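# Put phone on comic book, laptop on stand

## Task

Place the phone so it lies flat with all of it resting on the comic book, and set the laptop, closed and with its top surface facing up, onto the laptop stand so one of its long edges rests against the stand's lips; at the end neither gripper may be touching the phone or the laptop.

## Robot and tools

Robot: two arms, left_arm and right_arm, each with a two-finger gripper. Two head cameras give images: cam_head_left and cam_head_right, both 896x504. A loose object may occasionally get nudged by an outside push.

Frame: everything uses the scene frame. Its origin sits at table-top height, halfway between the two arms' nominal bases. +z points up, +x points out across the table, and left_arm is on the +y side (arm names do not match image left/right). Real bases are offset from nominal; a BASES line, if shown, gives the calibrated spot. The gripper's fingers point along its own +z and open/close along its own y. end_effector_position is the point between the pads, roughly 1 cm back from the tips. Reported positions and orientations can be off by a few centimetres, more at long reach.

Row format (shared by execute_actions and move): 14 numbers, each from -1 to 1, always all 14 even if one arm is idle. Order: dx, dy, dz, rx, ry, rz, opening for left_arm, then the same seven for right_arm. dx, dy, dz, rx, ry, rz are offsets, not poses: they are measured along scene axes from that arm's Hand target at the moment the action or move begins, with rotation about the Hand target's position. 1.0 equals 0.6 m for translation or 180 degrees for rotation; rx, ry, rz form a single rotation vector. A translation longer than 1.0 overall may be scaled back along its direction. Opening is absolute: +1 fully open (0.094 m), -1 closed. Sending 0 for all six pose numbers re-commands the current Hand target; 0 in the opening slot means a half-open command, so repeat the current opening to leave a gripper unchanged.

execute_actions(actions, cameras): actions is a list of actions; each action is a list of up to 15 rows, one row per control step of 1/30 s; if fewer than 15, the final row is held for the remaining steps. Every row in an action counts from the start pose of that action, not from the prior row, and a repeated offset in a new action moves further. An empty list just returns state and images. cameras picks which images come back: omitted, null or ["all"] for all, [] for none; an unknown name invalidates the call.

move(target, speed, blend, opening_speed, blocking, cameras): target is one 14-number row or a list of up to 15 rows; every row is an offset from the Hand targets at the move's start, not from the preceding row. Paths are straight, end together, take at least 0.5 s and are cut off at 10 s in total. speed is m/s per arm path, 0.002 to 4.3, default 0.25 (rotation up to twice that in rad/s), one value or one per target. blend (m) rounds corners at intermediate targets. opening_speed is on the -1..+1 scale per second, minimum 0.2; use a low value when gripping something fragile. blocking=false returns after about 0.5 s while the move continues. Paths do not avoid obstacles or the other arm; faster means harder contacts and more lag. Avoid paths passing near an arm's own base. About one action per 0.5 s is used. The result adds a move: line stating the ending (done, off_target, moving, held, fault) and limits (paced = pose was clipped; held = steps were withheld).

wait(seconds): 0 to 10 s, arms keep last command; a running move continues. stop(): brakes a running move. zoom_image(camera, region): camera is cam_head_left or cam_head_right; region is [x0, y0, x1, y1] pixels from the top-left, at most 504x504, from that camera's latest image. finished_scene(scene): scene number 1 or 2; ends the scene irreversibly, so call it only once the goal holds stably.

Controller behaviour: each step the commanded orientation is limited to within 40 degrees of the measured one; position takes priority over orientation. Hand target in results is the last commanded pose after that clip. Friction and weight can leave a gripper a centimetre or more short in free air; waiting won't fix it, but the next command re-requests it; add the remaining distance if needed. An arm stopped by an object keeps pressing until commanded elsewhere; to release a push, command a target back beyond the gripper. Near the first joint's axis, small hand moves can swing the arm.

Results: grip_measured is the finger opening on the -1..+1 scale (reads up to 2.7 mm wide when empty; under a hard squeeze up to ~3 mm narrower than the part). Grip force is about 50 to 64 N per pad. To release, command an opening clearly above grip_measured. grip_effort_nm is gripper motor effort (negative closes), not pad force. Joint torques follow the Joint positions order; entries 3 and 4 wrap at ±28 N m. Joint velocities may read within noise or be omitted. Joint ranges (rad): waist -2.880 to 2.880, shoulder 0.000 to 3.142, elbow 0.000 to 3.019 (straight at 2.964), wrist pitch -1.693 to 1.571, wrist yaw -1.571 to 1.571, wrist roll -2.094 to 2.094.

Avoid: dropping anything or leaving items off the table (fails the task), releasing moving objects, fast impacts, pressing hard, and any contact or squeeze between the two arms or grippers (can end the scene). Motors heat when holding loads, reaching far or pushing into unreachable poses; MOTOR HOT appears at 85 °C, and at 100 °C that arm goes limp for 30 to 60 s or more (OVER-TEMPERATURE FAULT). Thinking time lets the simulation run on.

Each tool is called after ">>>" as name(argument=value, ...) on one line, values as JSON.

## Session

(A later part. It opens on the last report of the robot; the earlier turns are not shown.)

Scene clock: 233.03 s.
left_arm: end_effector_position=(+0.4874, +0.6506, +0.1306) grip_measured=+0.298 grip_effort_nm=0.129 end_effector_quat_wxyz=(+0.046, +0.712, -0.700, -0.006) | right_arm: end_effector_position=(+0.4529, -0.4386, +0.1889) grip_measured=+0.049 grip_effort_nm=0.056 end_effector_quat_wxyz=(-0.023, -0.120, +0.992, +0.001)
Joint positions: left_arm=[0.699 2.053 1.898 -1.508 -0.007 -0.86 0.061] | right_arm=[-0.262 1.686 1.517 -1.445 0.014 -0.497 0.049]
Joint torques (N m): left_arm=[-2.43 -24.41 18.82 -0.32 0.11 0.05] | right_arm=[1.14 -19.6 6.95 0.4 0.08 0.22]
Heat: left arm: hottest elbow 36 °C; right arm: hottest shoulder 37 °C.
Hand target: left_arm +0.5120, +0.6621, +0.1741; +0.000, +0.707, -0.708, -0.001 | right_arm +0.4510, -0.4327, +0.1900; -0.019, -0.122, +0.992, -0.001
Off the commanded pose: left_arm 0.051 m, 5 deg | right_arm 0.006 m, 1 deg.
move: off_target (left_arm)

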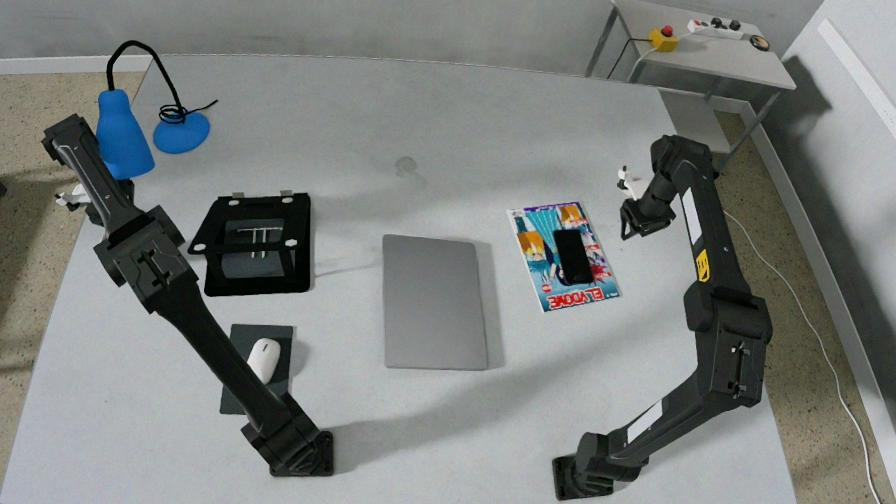

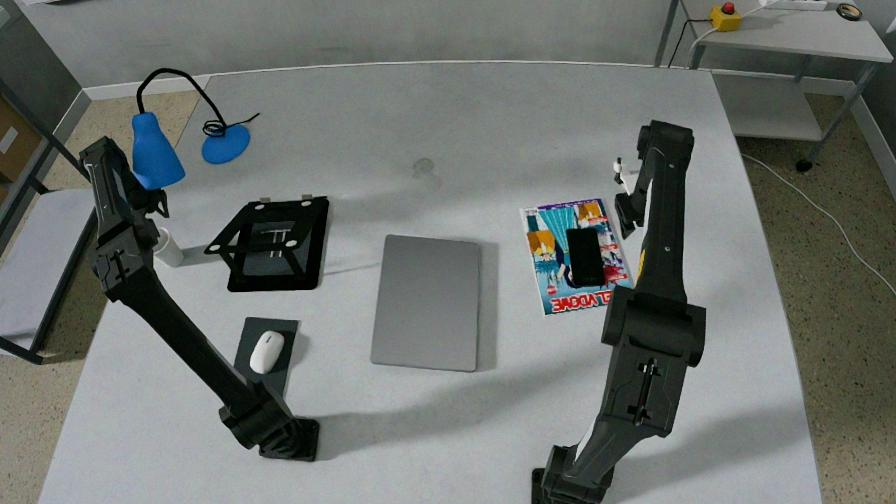

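>>> move(target=[[-0.02,0.0,0.08,0,0,0,0.3,0,0,0,0,0,0,0.05],[-0.387,-0.35,0.077,0,-0.4,0,0.3,0,0,0,0,0,0,0.05]], speed=0.2)

>>> zoom_image(camera="cam_head_left", region=[150, 170, 350, 370])

>>> zoom_image(camera="cam_head_right", region=[150, 170, 350, 370])

Scene clock: 253.23 s.
left_arm: end_effector_position=(+0.2835, +0.4502, +0.2191) grip_measured=+0.298 grip_effort_nm=0.125 end_effector_quat_wxyz=(-0.406, +0.572, -0.577, +0.418) | right_arm: end_effector_position=(+0.4529, -0.4386, +0.1889) grip_measured=+0.049 grip_effort_nm=0.056 end_effector_quat_wxyz=(-0.023, -0.120, +0.992, +0.001)
Joint positions: left_arm=[1.14 0.827 0.476 -0.384 1.072 -0.91 0.061] | right_arm=[-0.262 1.686 1.517 -1.445 0.014 -0.497 0.049]
Joint torques (N m): left_arm=[0.15 -5.3 9.95 1.98 0.47 -0.02] | right_arm=[1.26 -19.6 6.95 0.39 0.08 0.21]
Heat: left arm: hottest elbow 38 °C; right arm: hottest shoulder 36 °C.
Hand target: left_arm +0.2799, +0.4522, +0.2203; -0.416, +0.572, -0.572, +0.415 | right_arm +0.4510, -0.4327, +0.1900; -0.019, -0.122, +0.992, -0.001
Off the commanded pose: left_arm 0.004 m, 1 deg | right_arm 0.006 m, 1 deg.
move: done

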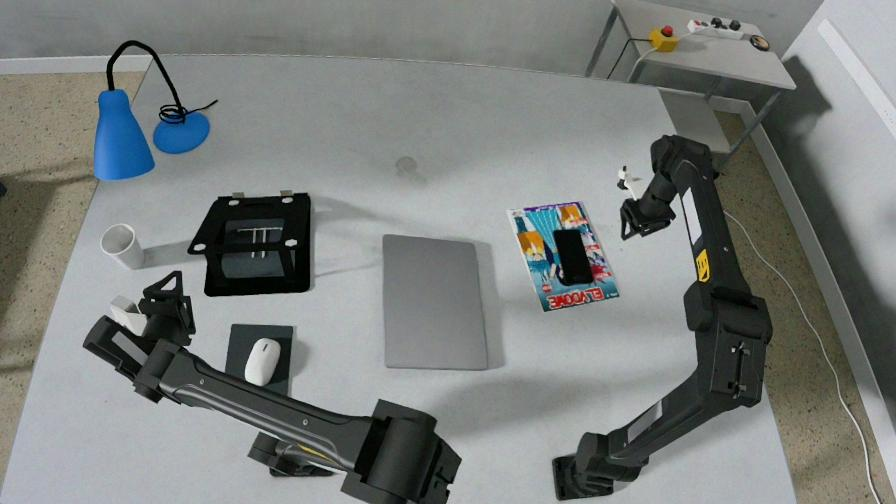

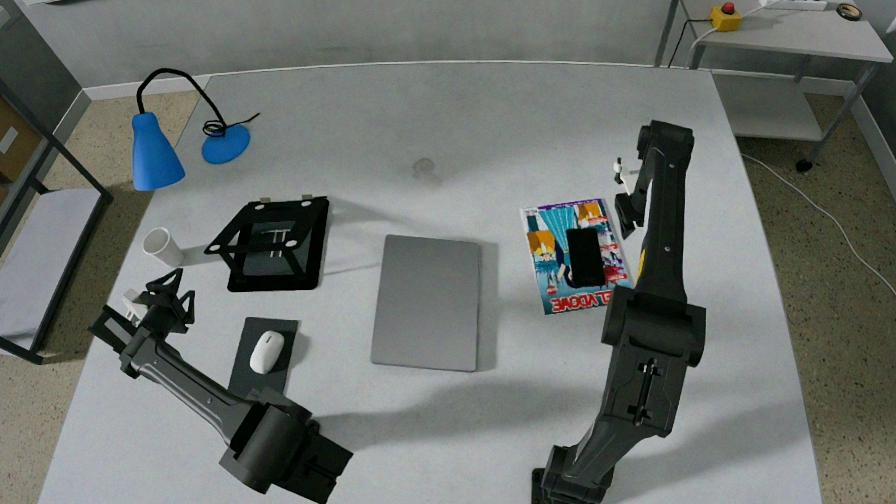

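Scaled by 2.520.

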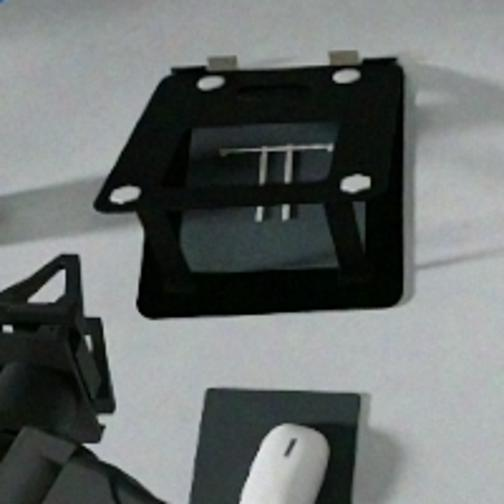

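Scaled by 2.520.

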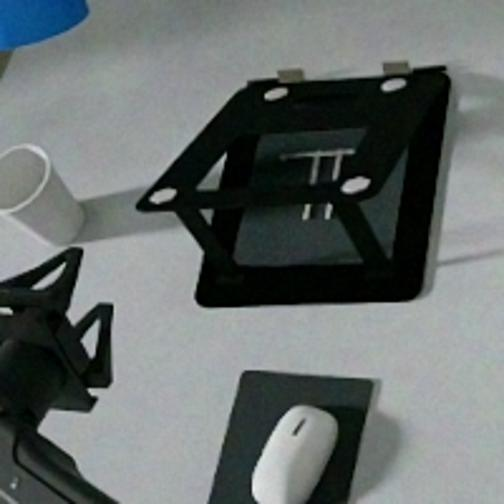

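>>> move(target=[[0.15,-0.03,-0.19,0,0,0,0.3,0,0,0,0,0,0,0.05]], speed=0.15)

>>> zoom_image(camera="cam_head_left", region=[150, 170, 350, 370])

>>> zoom_image(camera="cam_head_right", region=[150, 170, 350, 370])

Scene clock: 264.93 s.
left_arm: end_effector_position=(+0.3686, +0.4409, +0.1105) grip_measured=+0.298 grip_effort_nm=0.120 end_effector_quat_wxyz=(-0.420, +0.574, -0.571, +0.411) | right_arm: end_effector_position=(+0.4529, -0.4386, +0.1889) grip_measured=+0.049 grip_effort_nm=0.056 end_effector_quat_wxyz=(-0.023, -0.120, +0.992, +0.001)
Joint positions: left_arm=[0.816 1.291 0.312 0.528 0.779 -1.234 0.061] | right_arm=[-0.262 1.686 1.517 -1.445 0.014 -0.497 0.049]
Joint torques (N m): left_arm=[-2.43 -6.83 6.34 2.26 0.05 0] | right_arm=[1.26 -19.66 6.95 0.42 0.08 0.22]
Heat: left arm: hottest elbow 37 °C; right arm: hottest shoulder 36 °C.
Hand target: left_arm +0.3698, +0.4341, +0.1062; -0.416, +0.572, -0.572, +0.415 | right_arm +0.4510, -0.4327, +0.1900; -0.019, -0.122, +0.992, -0.001
Off the commanded pose: left_arm 0.008 m, 1 deg | right_arm 0.006 m, 1 deg.
move: done

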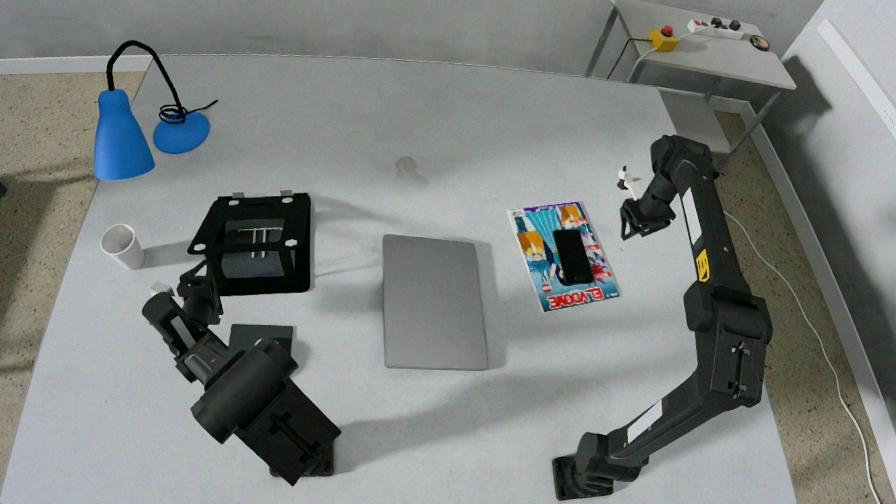

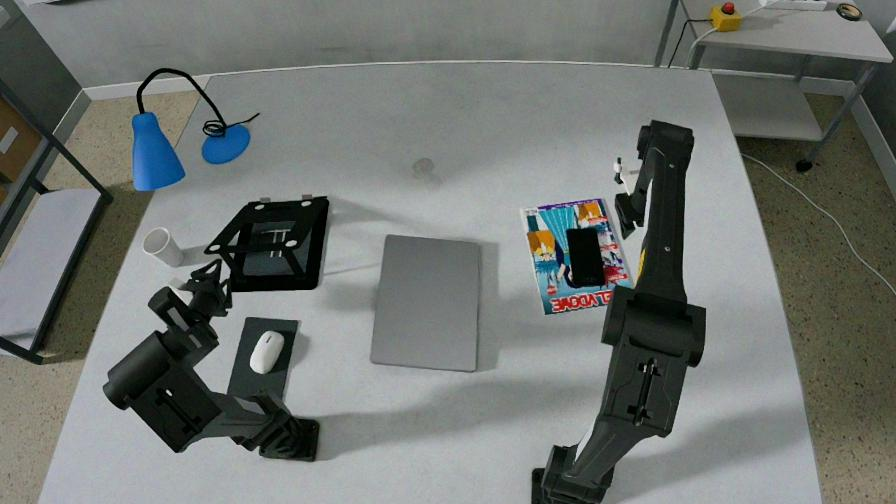

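Scaled by 2.520.

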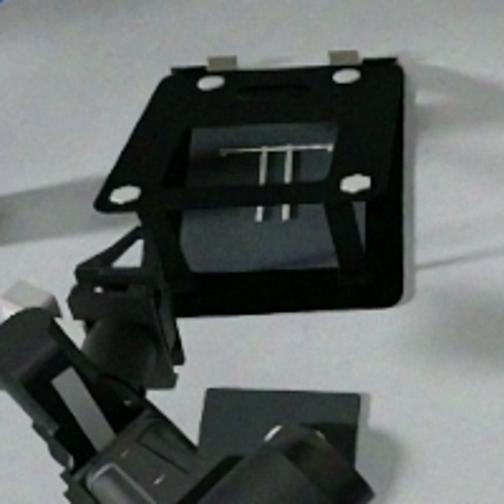

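Scaled by 2.520.

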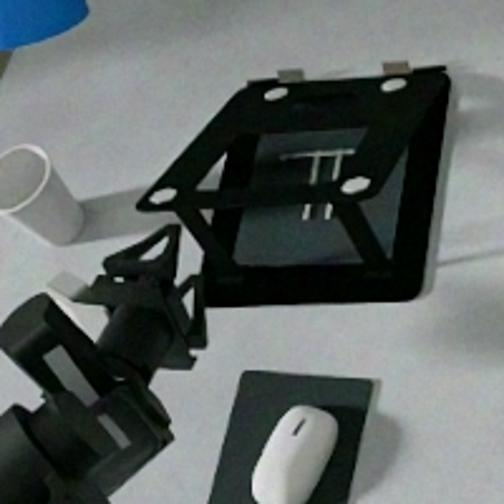

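>>> move(target=[[0.03,-0.11,0,0,0,0,0.3,0,0,0,0,0,0,0.05]], speed=0.12)

>>> zoom_image(camera="cam_head_left", region=[170, 180, 320, 330])

>>> zoom_image(camera="cam_head_right", region=[190, 180, 340, 330])

Scene clock: 271.10 s.
left_arm: end_effector_position=(+0.3874, +0.3741, +0.1009) grip_measured=+0.298 grip_effort_nm=0.120 end_effector_quat_wxyz=(-0.409, +0.581, -0.573, +0.409) | right_arm: end_effector_position=(+0.4529, -0.4386, +0.1889) grip_measured=+0.049 grip_effort_nm=0.056 end_effector_quat_wxyz=(-0.023, -0.120, +0.992, +0.001)
Joint positions: left_arm=[0.563 1.242 0.228 0.617 0.547 -1.362 0.061] | right_arm=[-0.262 1.686 1.517 -1.445 0.014 -0.497 0.049]
Joint torques (N m): left_arm=[-2.55 -7.53 6.39 2.61 -0.03 0] | right_arm=[1.2 -19.6 6.97 0.4 0.08 0.22]
Heat: left arm: hottest elbow 36 °C; right arm: hottest shoulder 36 °C.
Hand target: left_arm +0.3879, +0.3681, +0.1063; -0.416, +0.572, -0.572, +0.415 | right_arm +0.4510, -0.4327, +0.1900; -0.019, -0.122, +0.992, -0.001
Off the commanded pose: left_arm 0.008 m, 1 deg | right_arm 0.006 m, 1 deg.
move: done

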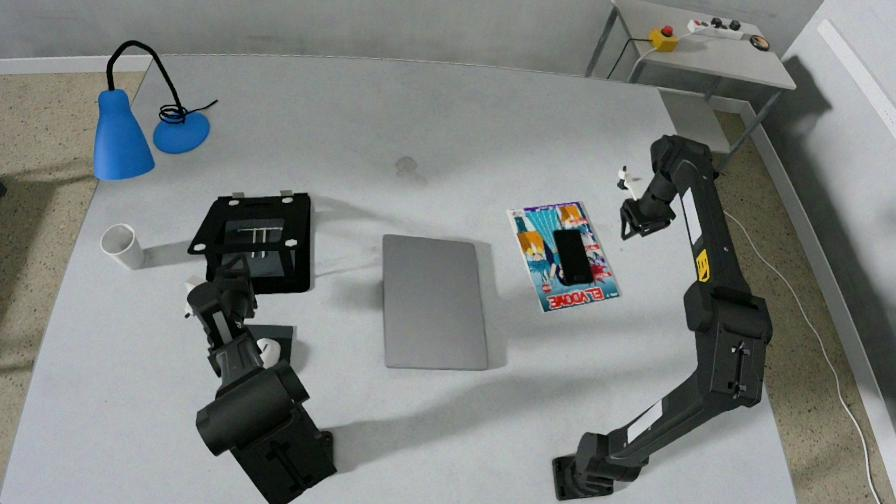

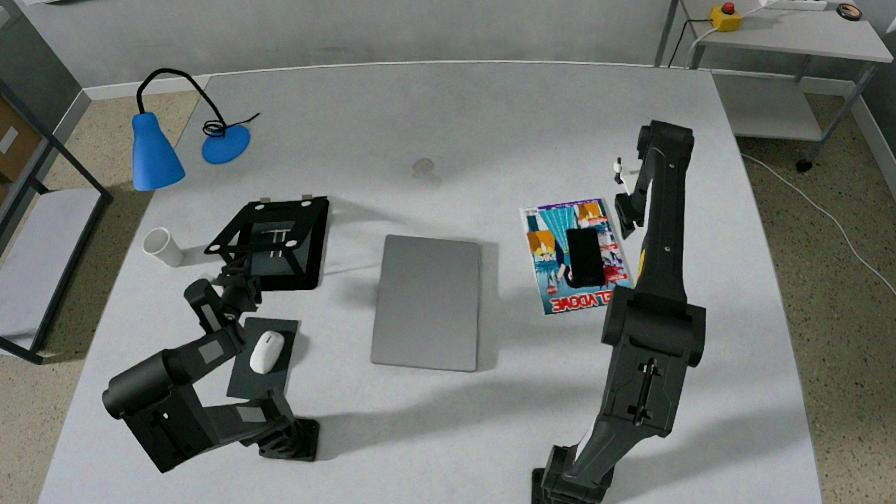

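Scaled by 3.360.

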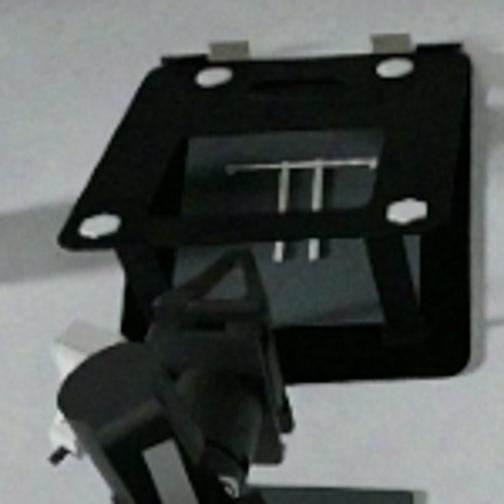

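Scaled by 3.360.

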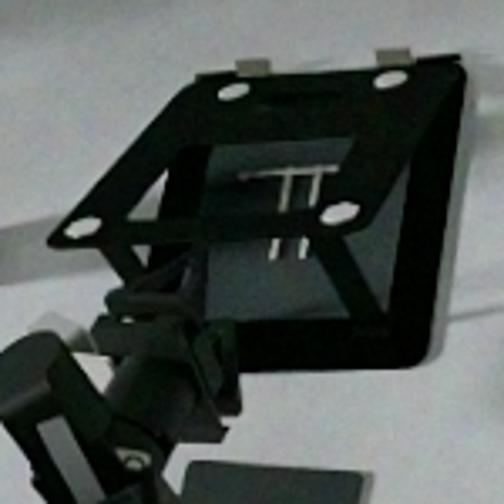

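>>> move(target=[[0.0,0,0.03,0,0,0,1,0,0,0,0,0,0,0.05],[0.065,-0.02,0.025,0,0,0,1,0,0,0,0,0,0,0.05]], speed=0.08)

>>> zoom_image(camera="cam_head_left", region=[170, 180, 320, 330])

>>> zoom_image(camera="cam_head_right", region=[190, 180, 340, 330])

Scene clock: 279.67 s.
left_arm: end_effector_position=(+0.3991, +0.3488, +0.0942) grip_measured=+0.998 grip_effort_nm=0.134 end_effector_quat_wxyz=(-0.389, +0.595, -0.578, +0.401) | right_arm: end_effector_position=(+0.4529, -0.4386, +0.1889) grip_measured=+0.049 grip_effort_nm=0.056 end_effector_quat_wxyz=(-0.023, -0.120, +0.992, +0.001)
Joint positions: left_arm=[0.443 1.231 0.234 0.57 0.435 -1.411 0.094] | right_arm=[-0.262 1.686 1.517 -1.445 0.014 -0.497 0.049]
Joint torques (N m): left_arm=[-2.84 -5.6 12.93 2.76 -0.04 -0.01] | right_arm=[1.26 -19.66 6.98 0.42 0.08 0.21]
Heat: left arm: hottest elbow 35 °C; right arm: hottest shoulder 36 °C.
Hand target: left_arm +0.4268, +0.3561, +0.1212; -0.416, +0.572, -0.572, +0.415 | right_arm +0.4510, -0.4327, +0.1900; -0.019, -0.122, +0.992, -0.001
Off the commanded pose: left_arm 0.040 m, 4 deg | right_arm 0.006 m, 1 deg.
move: off_target (left_arm)

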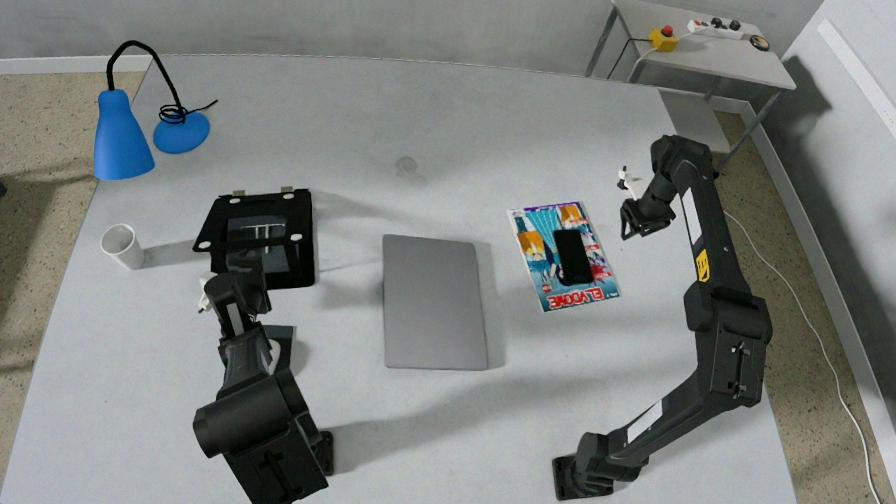

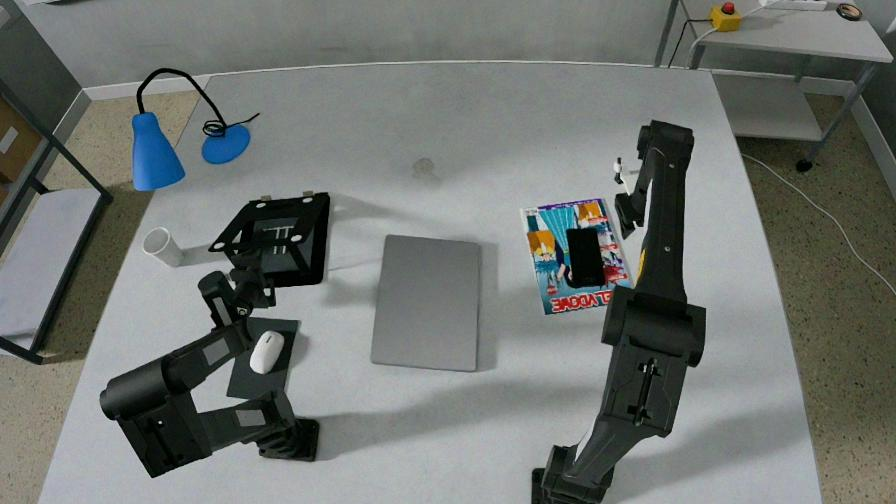

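Scaled by 3.360.

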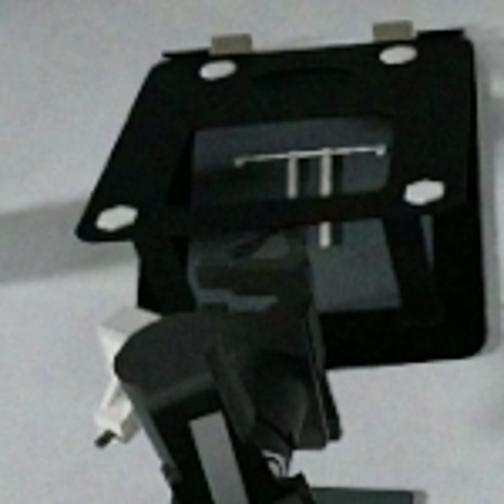

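Scaled by 3.360.

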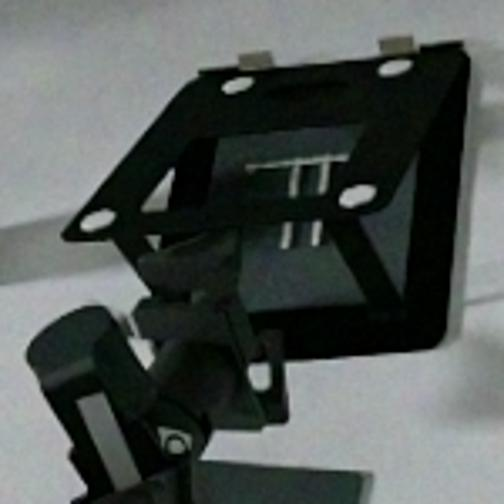

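>>> move(target=[[-0.03,0.0,-0.045,0,0,0,1,0,0,0,0,0,0,0.05],[-0.11,0.03,0,0,0,0,1,0,0,0,0,0,0,0.05],[-0.11,0.03,0.07,0,0,0,1,0,0,0,0,0,0,0.05]], speed=0.1)

>>> zoom_image(camera="cam_head_left", region=[170, 180, 320, 330])

>>> zoom_image(camera="cam_head_right", region=[190, 180, 340, 330])

Scene clock: 284.63 s.
left_arm: end_effector_position=(+0.3474, +0.3581, +0.1326) grip_measured=+0.998 grip_effort_nm=0.129 end_effector_quat_wxyz=(-0.387, +0.589, -0.575, +0.415) | right_arm: end_effector_position=(+0.4529, -0.4386, +0.1889) grip_measured=+0.049 grip_effort_nm=0.056 end_effector_quat_wxyz=(-0.023, -0.120, +0.992, +0.001)
Joint positions: left_arm=[0.626 0.876 0.201 0.221 0.626 -1.338 0.094] | right_arm=[-0.262 1.686 1.517 -1.445 0.014 -0.497 0.049]
Joint torques (N m): left_arm=[-0.44 -4.07 15.25 1.14 0.23 0.15] | right_arm=[1.26 -19.6 6.97 0.42 0.08 0.22]
Heat: left arm: hottest elbow 35 °C; right arm: hottest shoulder 36 °C.
Hand target: left_arm +0.3609, +0.3741, +0.1632; -0.416, +0.572, -0.572, +0.415 | right_arm +0.4510, -0.4327, +0.1900; -0.019, -0.122, +0.992, -0.001
Off the commanded pose: left_arm 0.037 m, 4 deg | right_arm 0.006 m, 1 deg.
move: off_target (left_arm)

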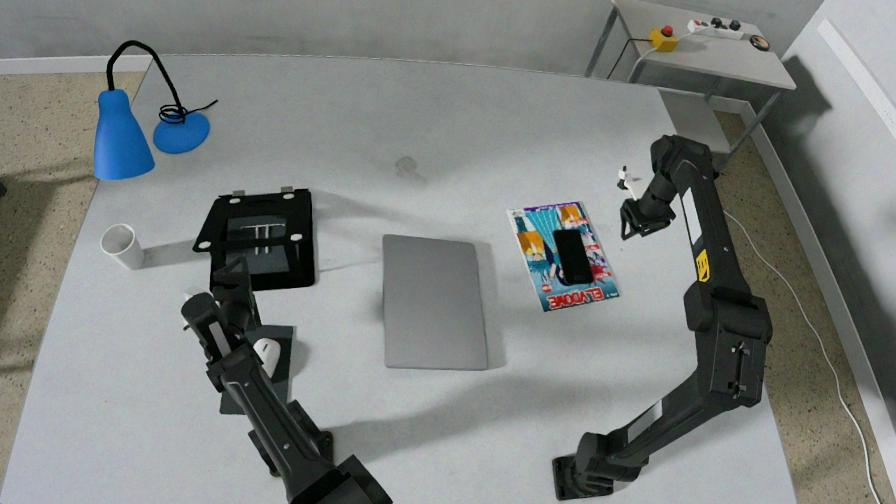

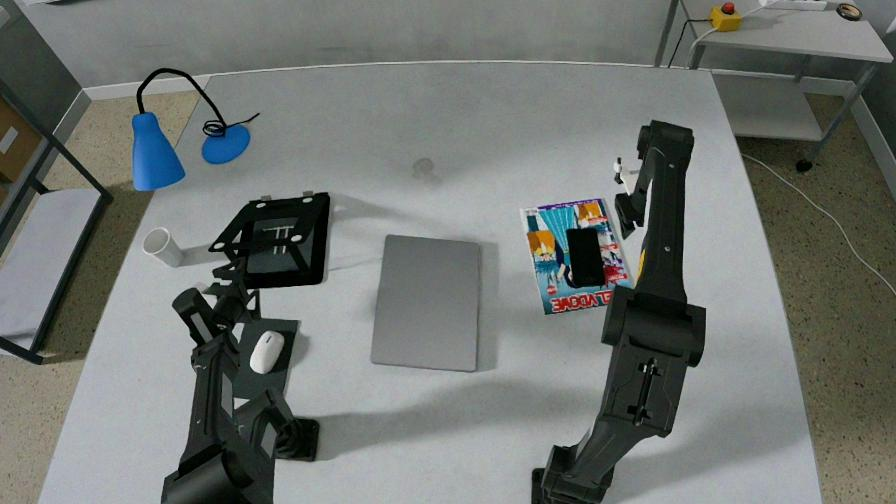

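Scaled by 3.360.

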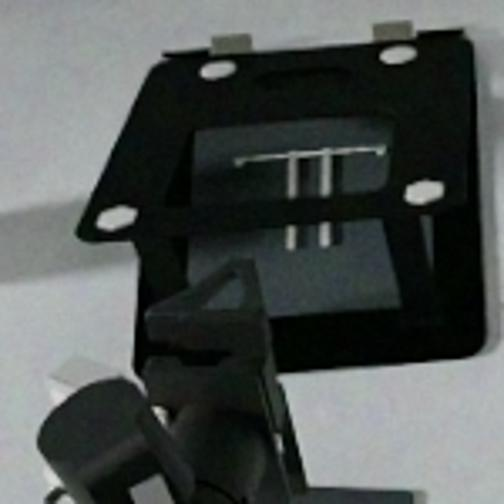

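Scaled by 3.360.

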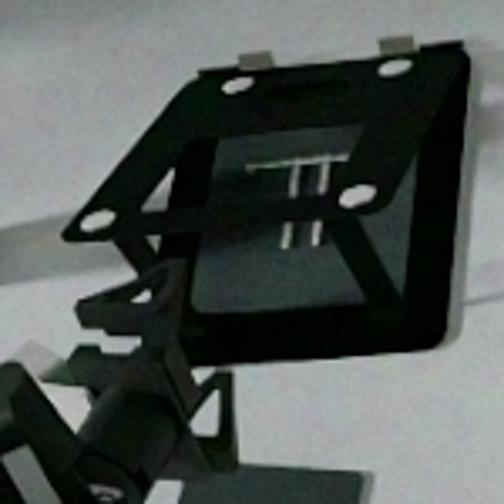

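>>> move(target=[[0,0.0,0.05,0,0,0,1,0,0,0,0,0,0,0.05]], speed=0.1)

>>> zoom_image(camera="cam_head_left", region=[170, 180, 320, 330])

>>> zoom_image(camera="cam_head_right", region=[190, 180, 340, 330])

Scene clock: 294.37 s.
left_arm: end_effector_position=(+0.3465, +0.3576, +0.1565) grip_measured=+0.998 grip_effort_nm=0.129 end_effector_quat_wxyz=(-0.385, +0.590, -0.576, +0.415) | right_arm: end_effector_position=(+0.4529, -0.4386, +0.1889) grip_measured=+0.049 grip_effort_nm=0.061 end_effector_quat_wxyz=(-0.023, -0.120, +0.992, +0.001)
Joint positions: left_arm=[0.626 0.779 0.247 0.071 0.627 -1.337 0.094] | right_arm=[-0.262 1.686 1.517 -1.445 0.014 -0.497 0.049]
Joint torques (N m): left_arm=[-0.21 -3.9 16.94 1.31 0.25 0.16] | right_arm=[1.26 -19.55 6.98 0.4 0.08 0.22]
Heat: left arm: hottest elbow 37 °C; right arm: hottest shoulder 36 °C.
Hand target: left_arm +0.3609, +0.3741, +0.1932; -0.416, +0.572, -0.572, +0.415 | right_arm +0.4510, -0.4327, +0.1900; -0.019, -0.122, +0.992, -0.001
Off the commanded pose: left_arm 0.043 m, 4 deg | right_arm 0.006 m, 1 deg.
move: off_target (left_arm)

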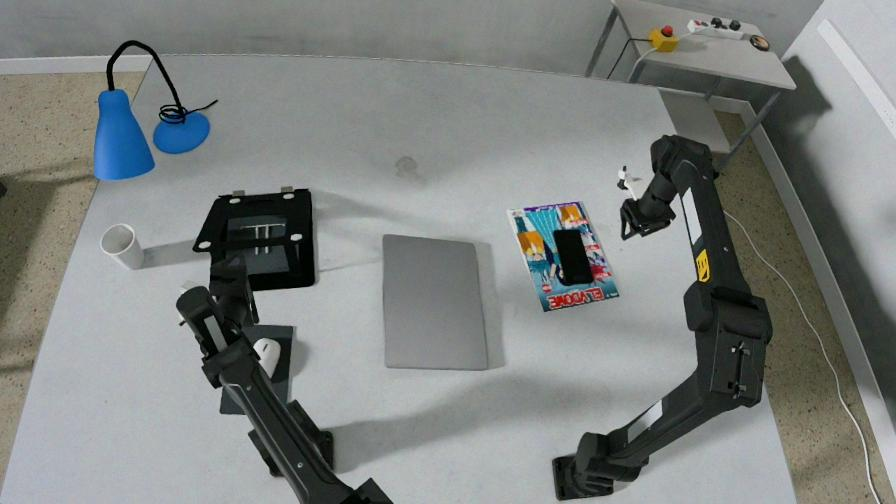

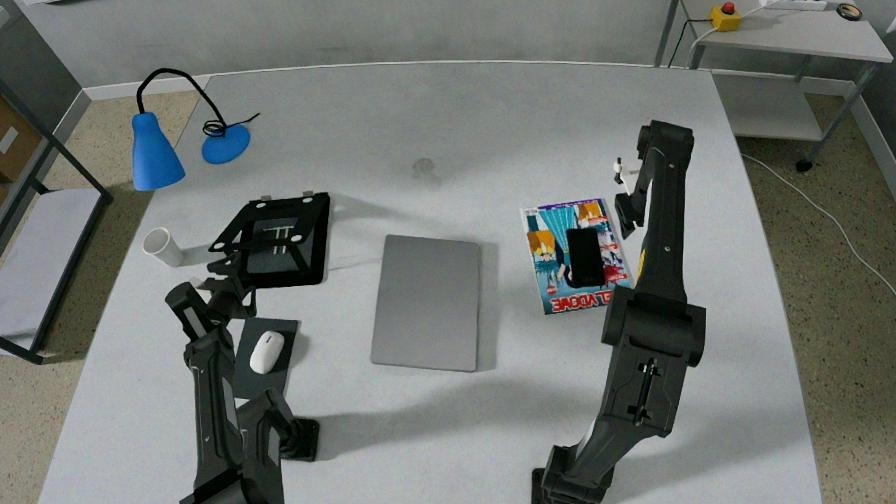

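Scaled by 3.360.

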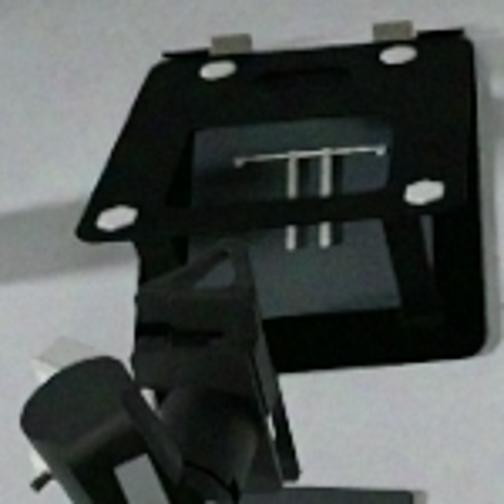

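Scaled by 3.360.

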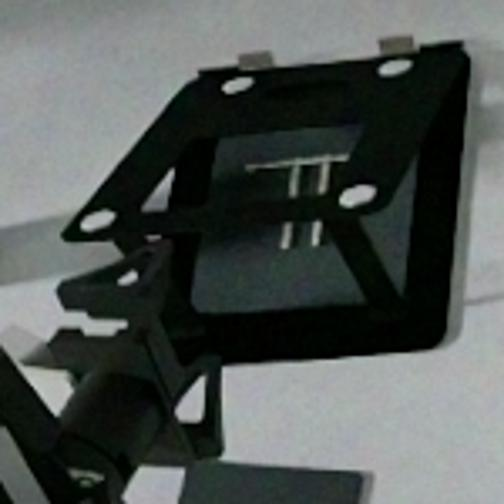

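>>> move(target=[[0.03,-0.05,0.0,0,0.055,0,1,0,0,0,0,0,0,0.05],[0.095,-0.055,-0.02,0,0.055,0,1,0,0,0,0,0,0,0.05]], speed=0.08)

>>> zoom_image(camera="cam_head_left", region=[170, 180, 320, 330])

>>> zoom_image(camera="cam_head_right", region=[190, 180, 340, 330])

Scene clock: 302.23 s.
left_arm: end_effector_position=(+0.3888, +0.3351, +0.1434) grip_measured=+0.998 grip_effort_nm=0.129 end_effector_quat_wxyz=(-0.335, +0.627, -0.612, +0.348) | right_arm: end_effector_position=(+0.4529, -0.4386, +0.1889) grip_measured=+0.049 grip_effort_nm=0.056 end_effector_quat_wxyz=(-0.023, -0.120, +0.992, +0.001)
Joint positions: left_arm=[0.386 0.907 0.377 -0.076 0.353 -1.366 0.094] | right_arm=[-0.262 1.686 1.517 -1.445 0.014 -0.497 0.049]
Joint torques (N m): left_arm=[-2.61 -3.6 17.36 2.29 -0.02 0.02] | right_arm=[1.32 -19.72 6.97 0.4 0.08 0.22]
Motor temperatures (°C): left_arm=[23 28 39 24 27 24 27] | right_arm=[27 36 34 25 24 23 25]
Heat: left arm: hottest elbow 39 °C; right arm: hottest shoulder 36 °C.
Hand target: left_arm +0.4178, +0.3412, +0.1812; -0.365, +0.606, -0.606, +0.364 | right_arm +0.4510, -0.4327, +0.1900; -0.019, -0.122, +0.992, -0.001
Off the commanded pose: left_arm 0.048 m, 5 deg | right_arm 0.006 m, 1 deg.
move: off_target (left_arm)

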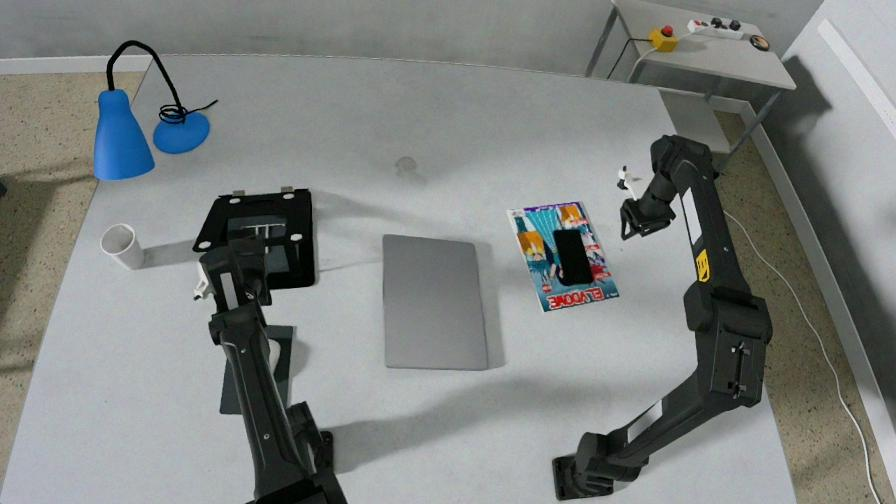

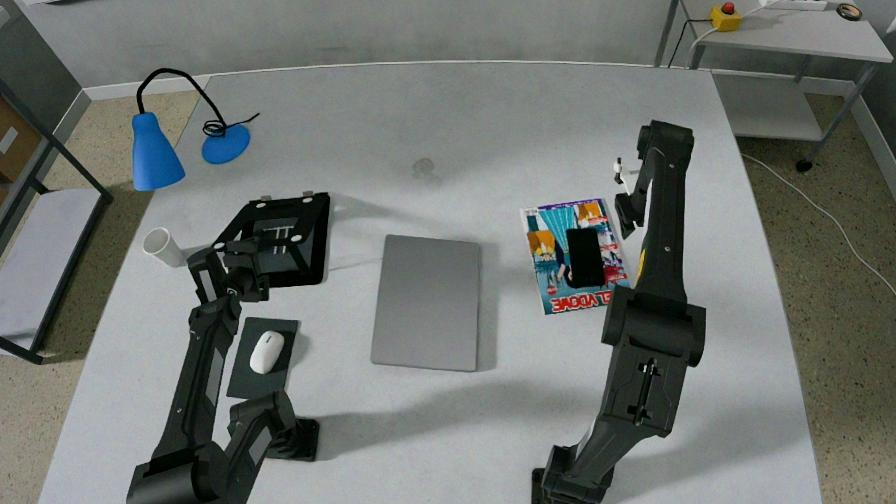

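Scaled by 3.360.

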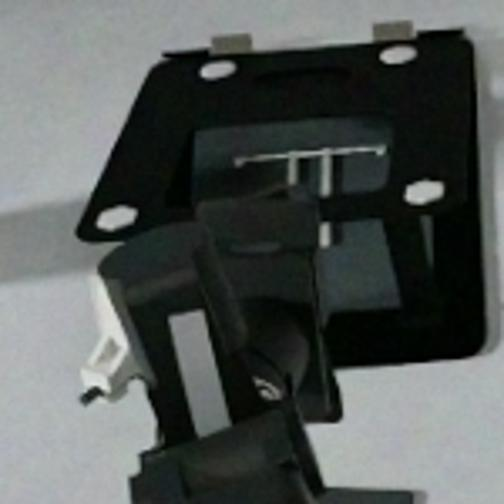

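Scaled by 3.360.

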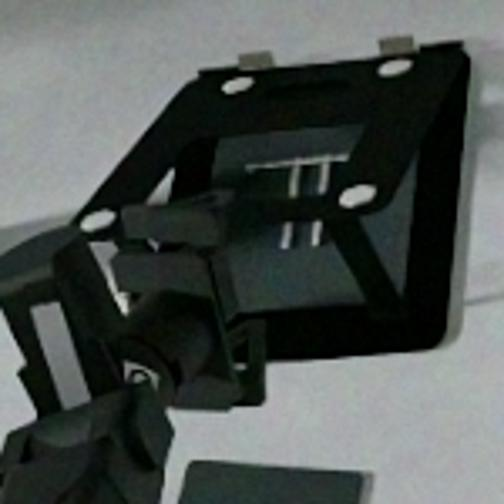

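>>> move(target=[[0,0,0.0,0,0.0,0,-0.6,0,0,0,0,0,0,0.05]], opening_speed=0.6, cameras=[])

>>> move(target=[[0,0,0.0,0,0.0,0,-1,0,0,0,0,0,0,0.05]], opening_speed=0.25)

>>> zoom_image(camera="cam_head_left", region=[170, 180, 320, 330])

>>> zoom_image(camera="cam_head_right", region=[190, 180, 340, 330])

Scene clock: 308.17 s.
left_arm: end_effector_position=(+0.3889, +0.3349, +0.1433) grip_measured=-0.597 grip_effort_nm=-0.081 end_effector_quat_wxyz=(-0.334, +0.627, -0.612, +0.348) | right_arm: end_effector_position=(+0.4529, -0.4386, +0.1889) grip_measured=+0.049 grip_effort_nm=0.056 end_effector_quat_wxyz=(-0.023, -0.120, +0.992, +0.001)
Joint positions: left_arm=[0.386 0.907 0.377 -0.075 0.353 -1.367 0.019] | right_arm=[-0.262 1.686 1.517 -1.445 0.014 -0.497 0.049]
Joint torques (N m): left_arm=[-2.61 -4.54 17.22 2.48 -0.05 0] | right_arm=[1.2 -19.55 6.98 0.42 0.08 0.22]
Heat: left arm: hottest elbow 40 °C; right arm: hottest shoulder 36 °C.
Hand target: left_arm +0.4178, +0.3411, +0.1812; -0.365, +0.606, -0.606, +0.364 | right_arm +0.4510, -0.4327, +0.1900; -0.019, -0.122, +0.992, -0.001
Off the commanded pose: left_arm 0.048 m, 5 deg | right_arm 0.006 m, 1 deg.
move: off_target (left_arm)

Scene clock: 310.00 s.
left_arm: end_effector_position=(+0.3889, +0.3349, +0.1433) grip_measured=-0.979 grip_effort_nm=-0.935 end_effector_quat_wxyz=(-0.334, +0.627, -0.612, +0.348) | right_arm: end_effector_position=(+0.4529, -0.4386, +0.1889) grip_measured=+0.049 grip_effort_nm=0.056 end_effector_quat_wxyz=(-0.023, -0.120, +0.992, +0.001)
Joint positions: left_arm=[0.386 0.907 0.377 -0.075 0.353 -1.367 0.001] | right_arm=[-0.262 1.686 1.517 -1.445 0.014 -0.497 0.049]
Joint torques (N m): left_arm=[-2.08 -4.78 17.09 2.41 -0.06 -0.05] | right_arm=[1.2 -19.6 6.97 0.39 0.08 0.21]
Heat: left arm: hottest elbow 40 °C; right arm: hottest shoulder 36 °C.
Hand target: left_arm +0.4178, +0.3411, +0.1812; -0.365, +0.606, -0.606, +0.364 | right_arm +0.4510, -0.4327, +0.1900; -0.019, -0.122, +0.992, -0.001
Off the commanded pose: left_arm 0.048 m, 5 deg | right_arm 0.006 m, 1 deg.
move: off_target (left_arm)

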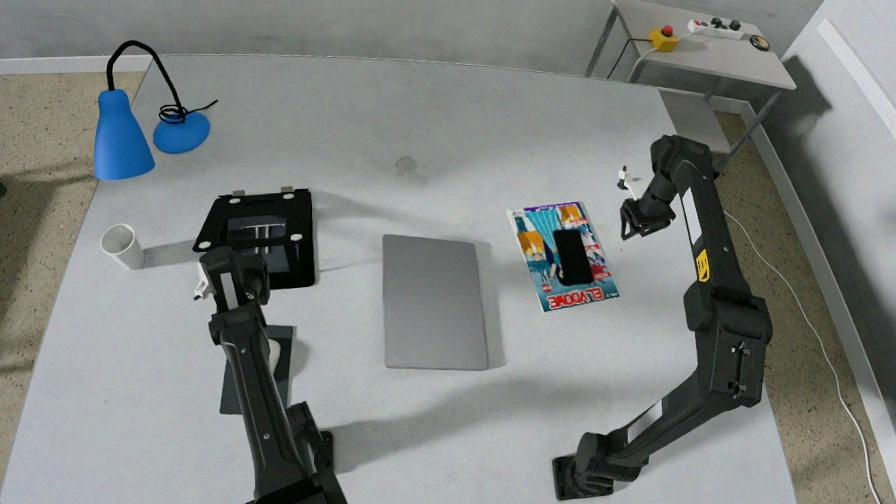

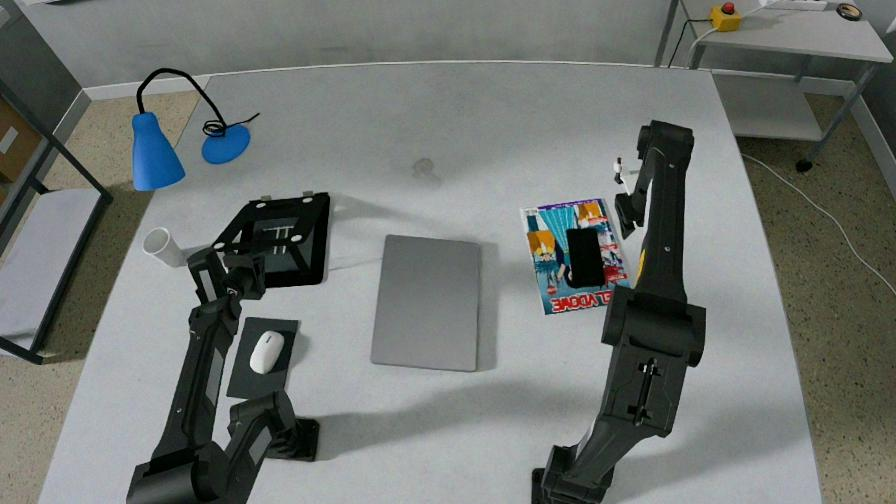

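Scaled by 3.360.

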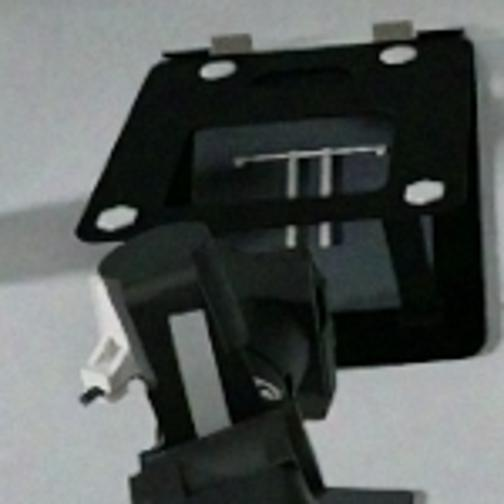

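Scaled by 3.360.

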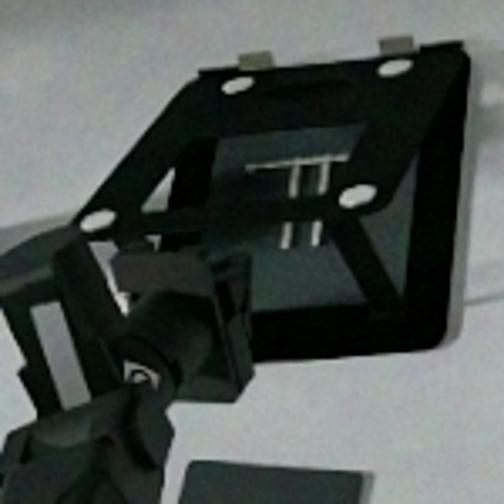

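>>> move(target=[[0,0,0.0,0,0.0,0,1,0,0,0,0,0,0,0.05],[0.02,0,0.02,0,0.0,0,1,0,0,0,0,0,0,0.05],[0.085,-0.01,0.01,0,0.0,0,1,0,0,0,0,0,0,0.05]], speed=0.08)

>>> zoom_image(camera="cam_head_left", region=[170, 180, 320, 330])

>>> zoom_image(camera="cam_head_right", region=[190, 180, 340, 330])

Scene clock: 316.17 s.
left_arm: end_effector_position=(+0.4389, +0.3318, +0.1510) grip_measured=+0.998 grip_effort_nm=0.129 end_effector_quat_wxyz=(-0.336, +0.626, -0.613, +0.345) | right_arm: end_effector_position=(+0.4529, -0.4386, +0.1889) grip_measured=+0.049 grip_effort_nm=0.056 end_effector_quat_wxyz=(-0.023, -0.120, +0.992, +0.001)
Joint positions: left_arm=[0.301 1.064 0.481 -0.008 0.279 -1.411 0.094] | right_arm=[-0.262 1.686 1.517 -1.445 0.014 -0.497 0.049]
Joint torques (N m): left_arm=[-2.55 -6.12 16.98 2.56 -0.05 -0.03] | right_arm=[1.14 -19.6 6.97 0.4 0.08 0.22]
Heat: left arm: hottest elbow 41 °C; right arm: hottest shoulder 36 °C.
Hand target: left_arm +0.4688, +0.3351, +0.1871; -0.365, +0.606, -0.606, +0.364 | right_arm +0.4510, -0.4327, +0.1900; -0.019, -0.122, +0.992, -0.001
Off the commanded pose: left_arm 0.047 m, 5 deg | right_arm 0.006 m, 1 deg.
move: off_target (left_arm)

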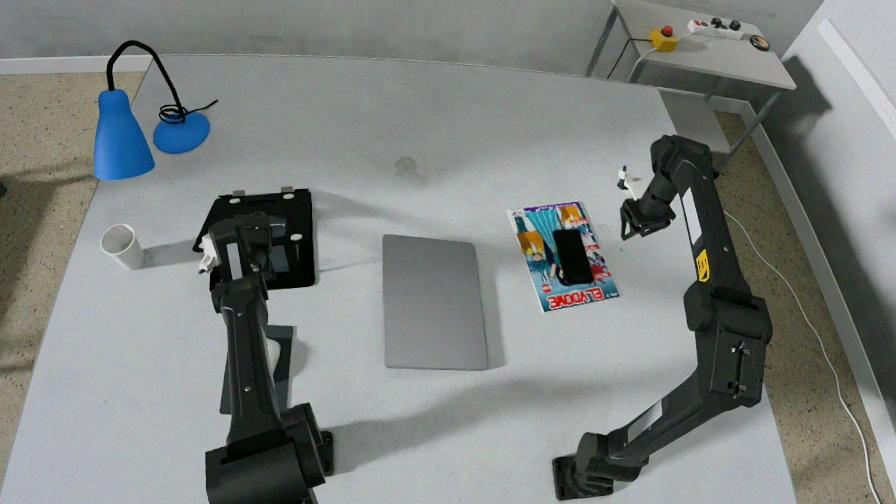

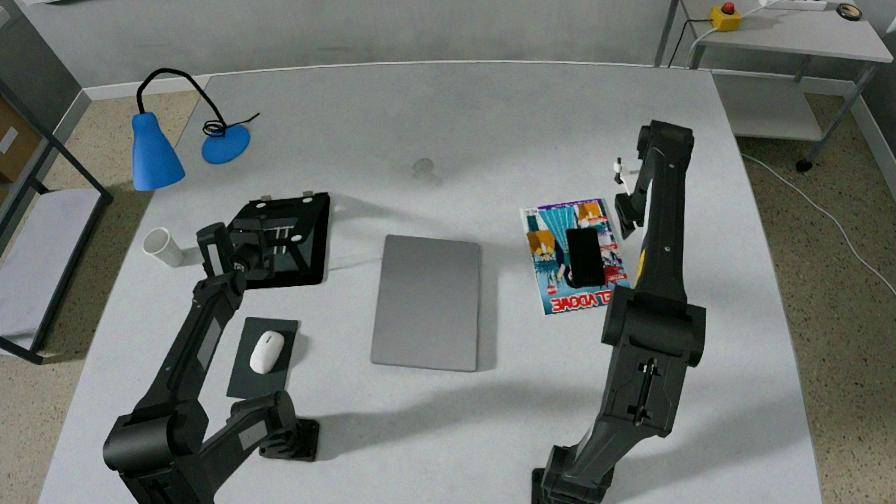

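Scaled by 3.360.

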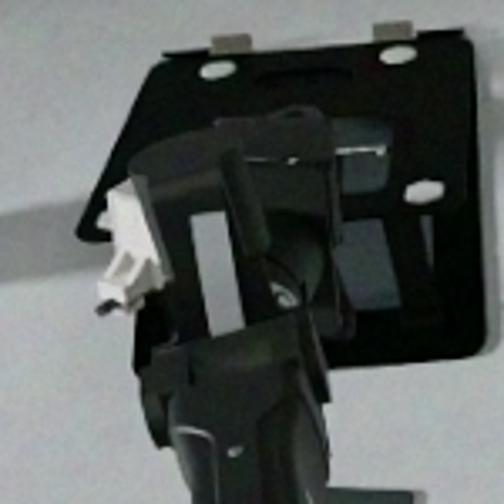

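Scaled by 3.360.

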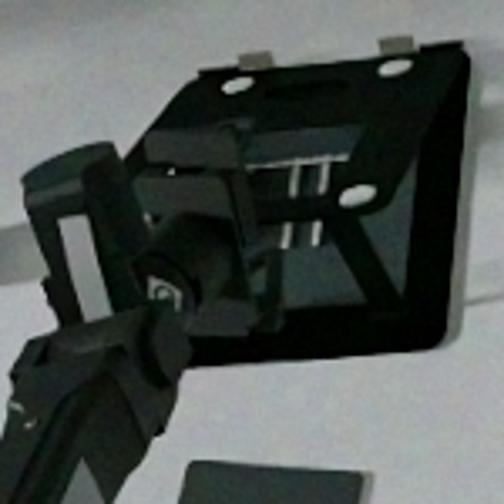

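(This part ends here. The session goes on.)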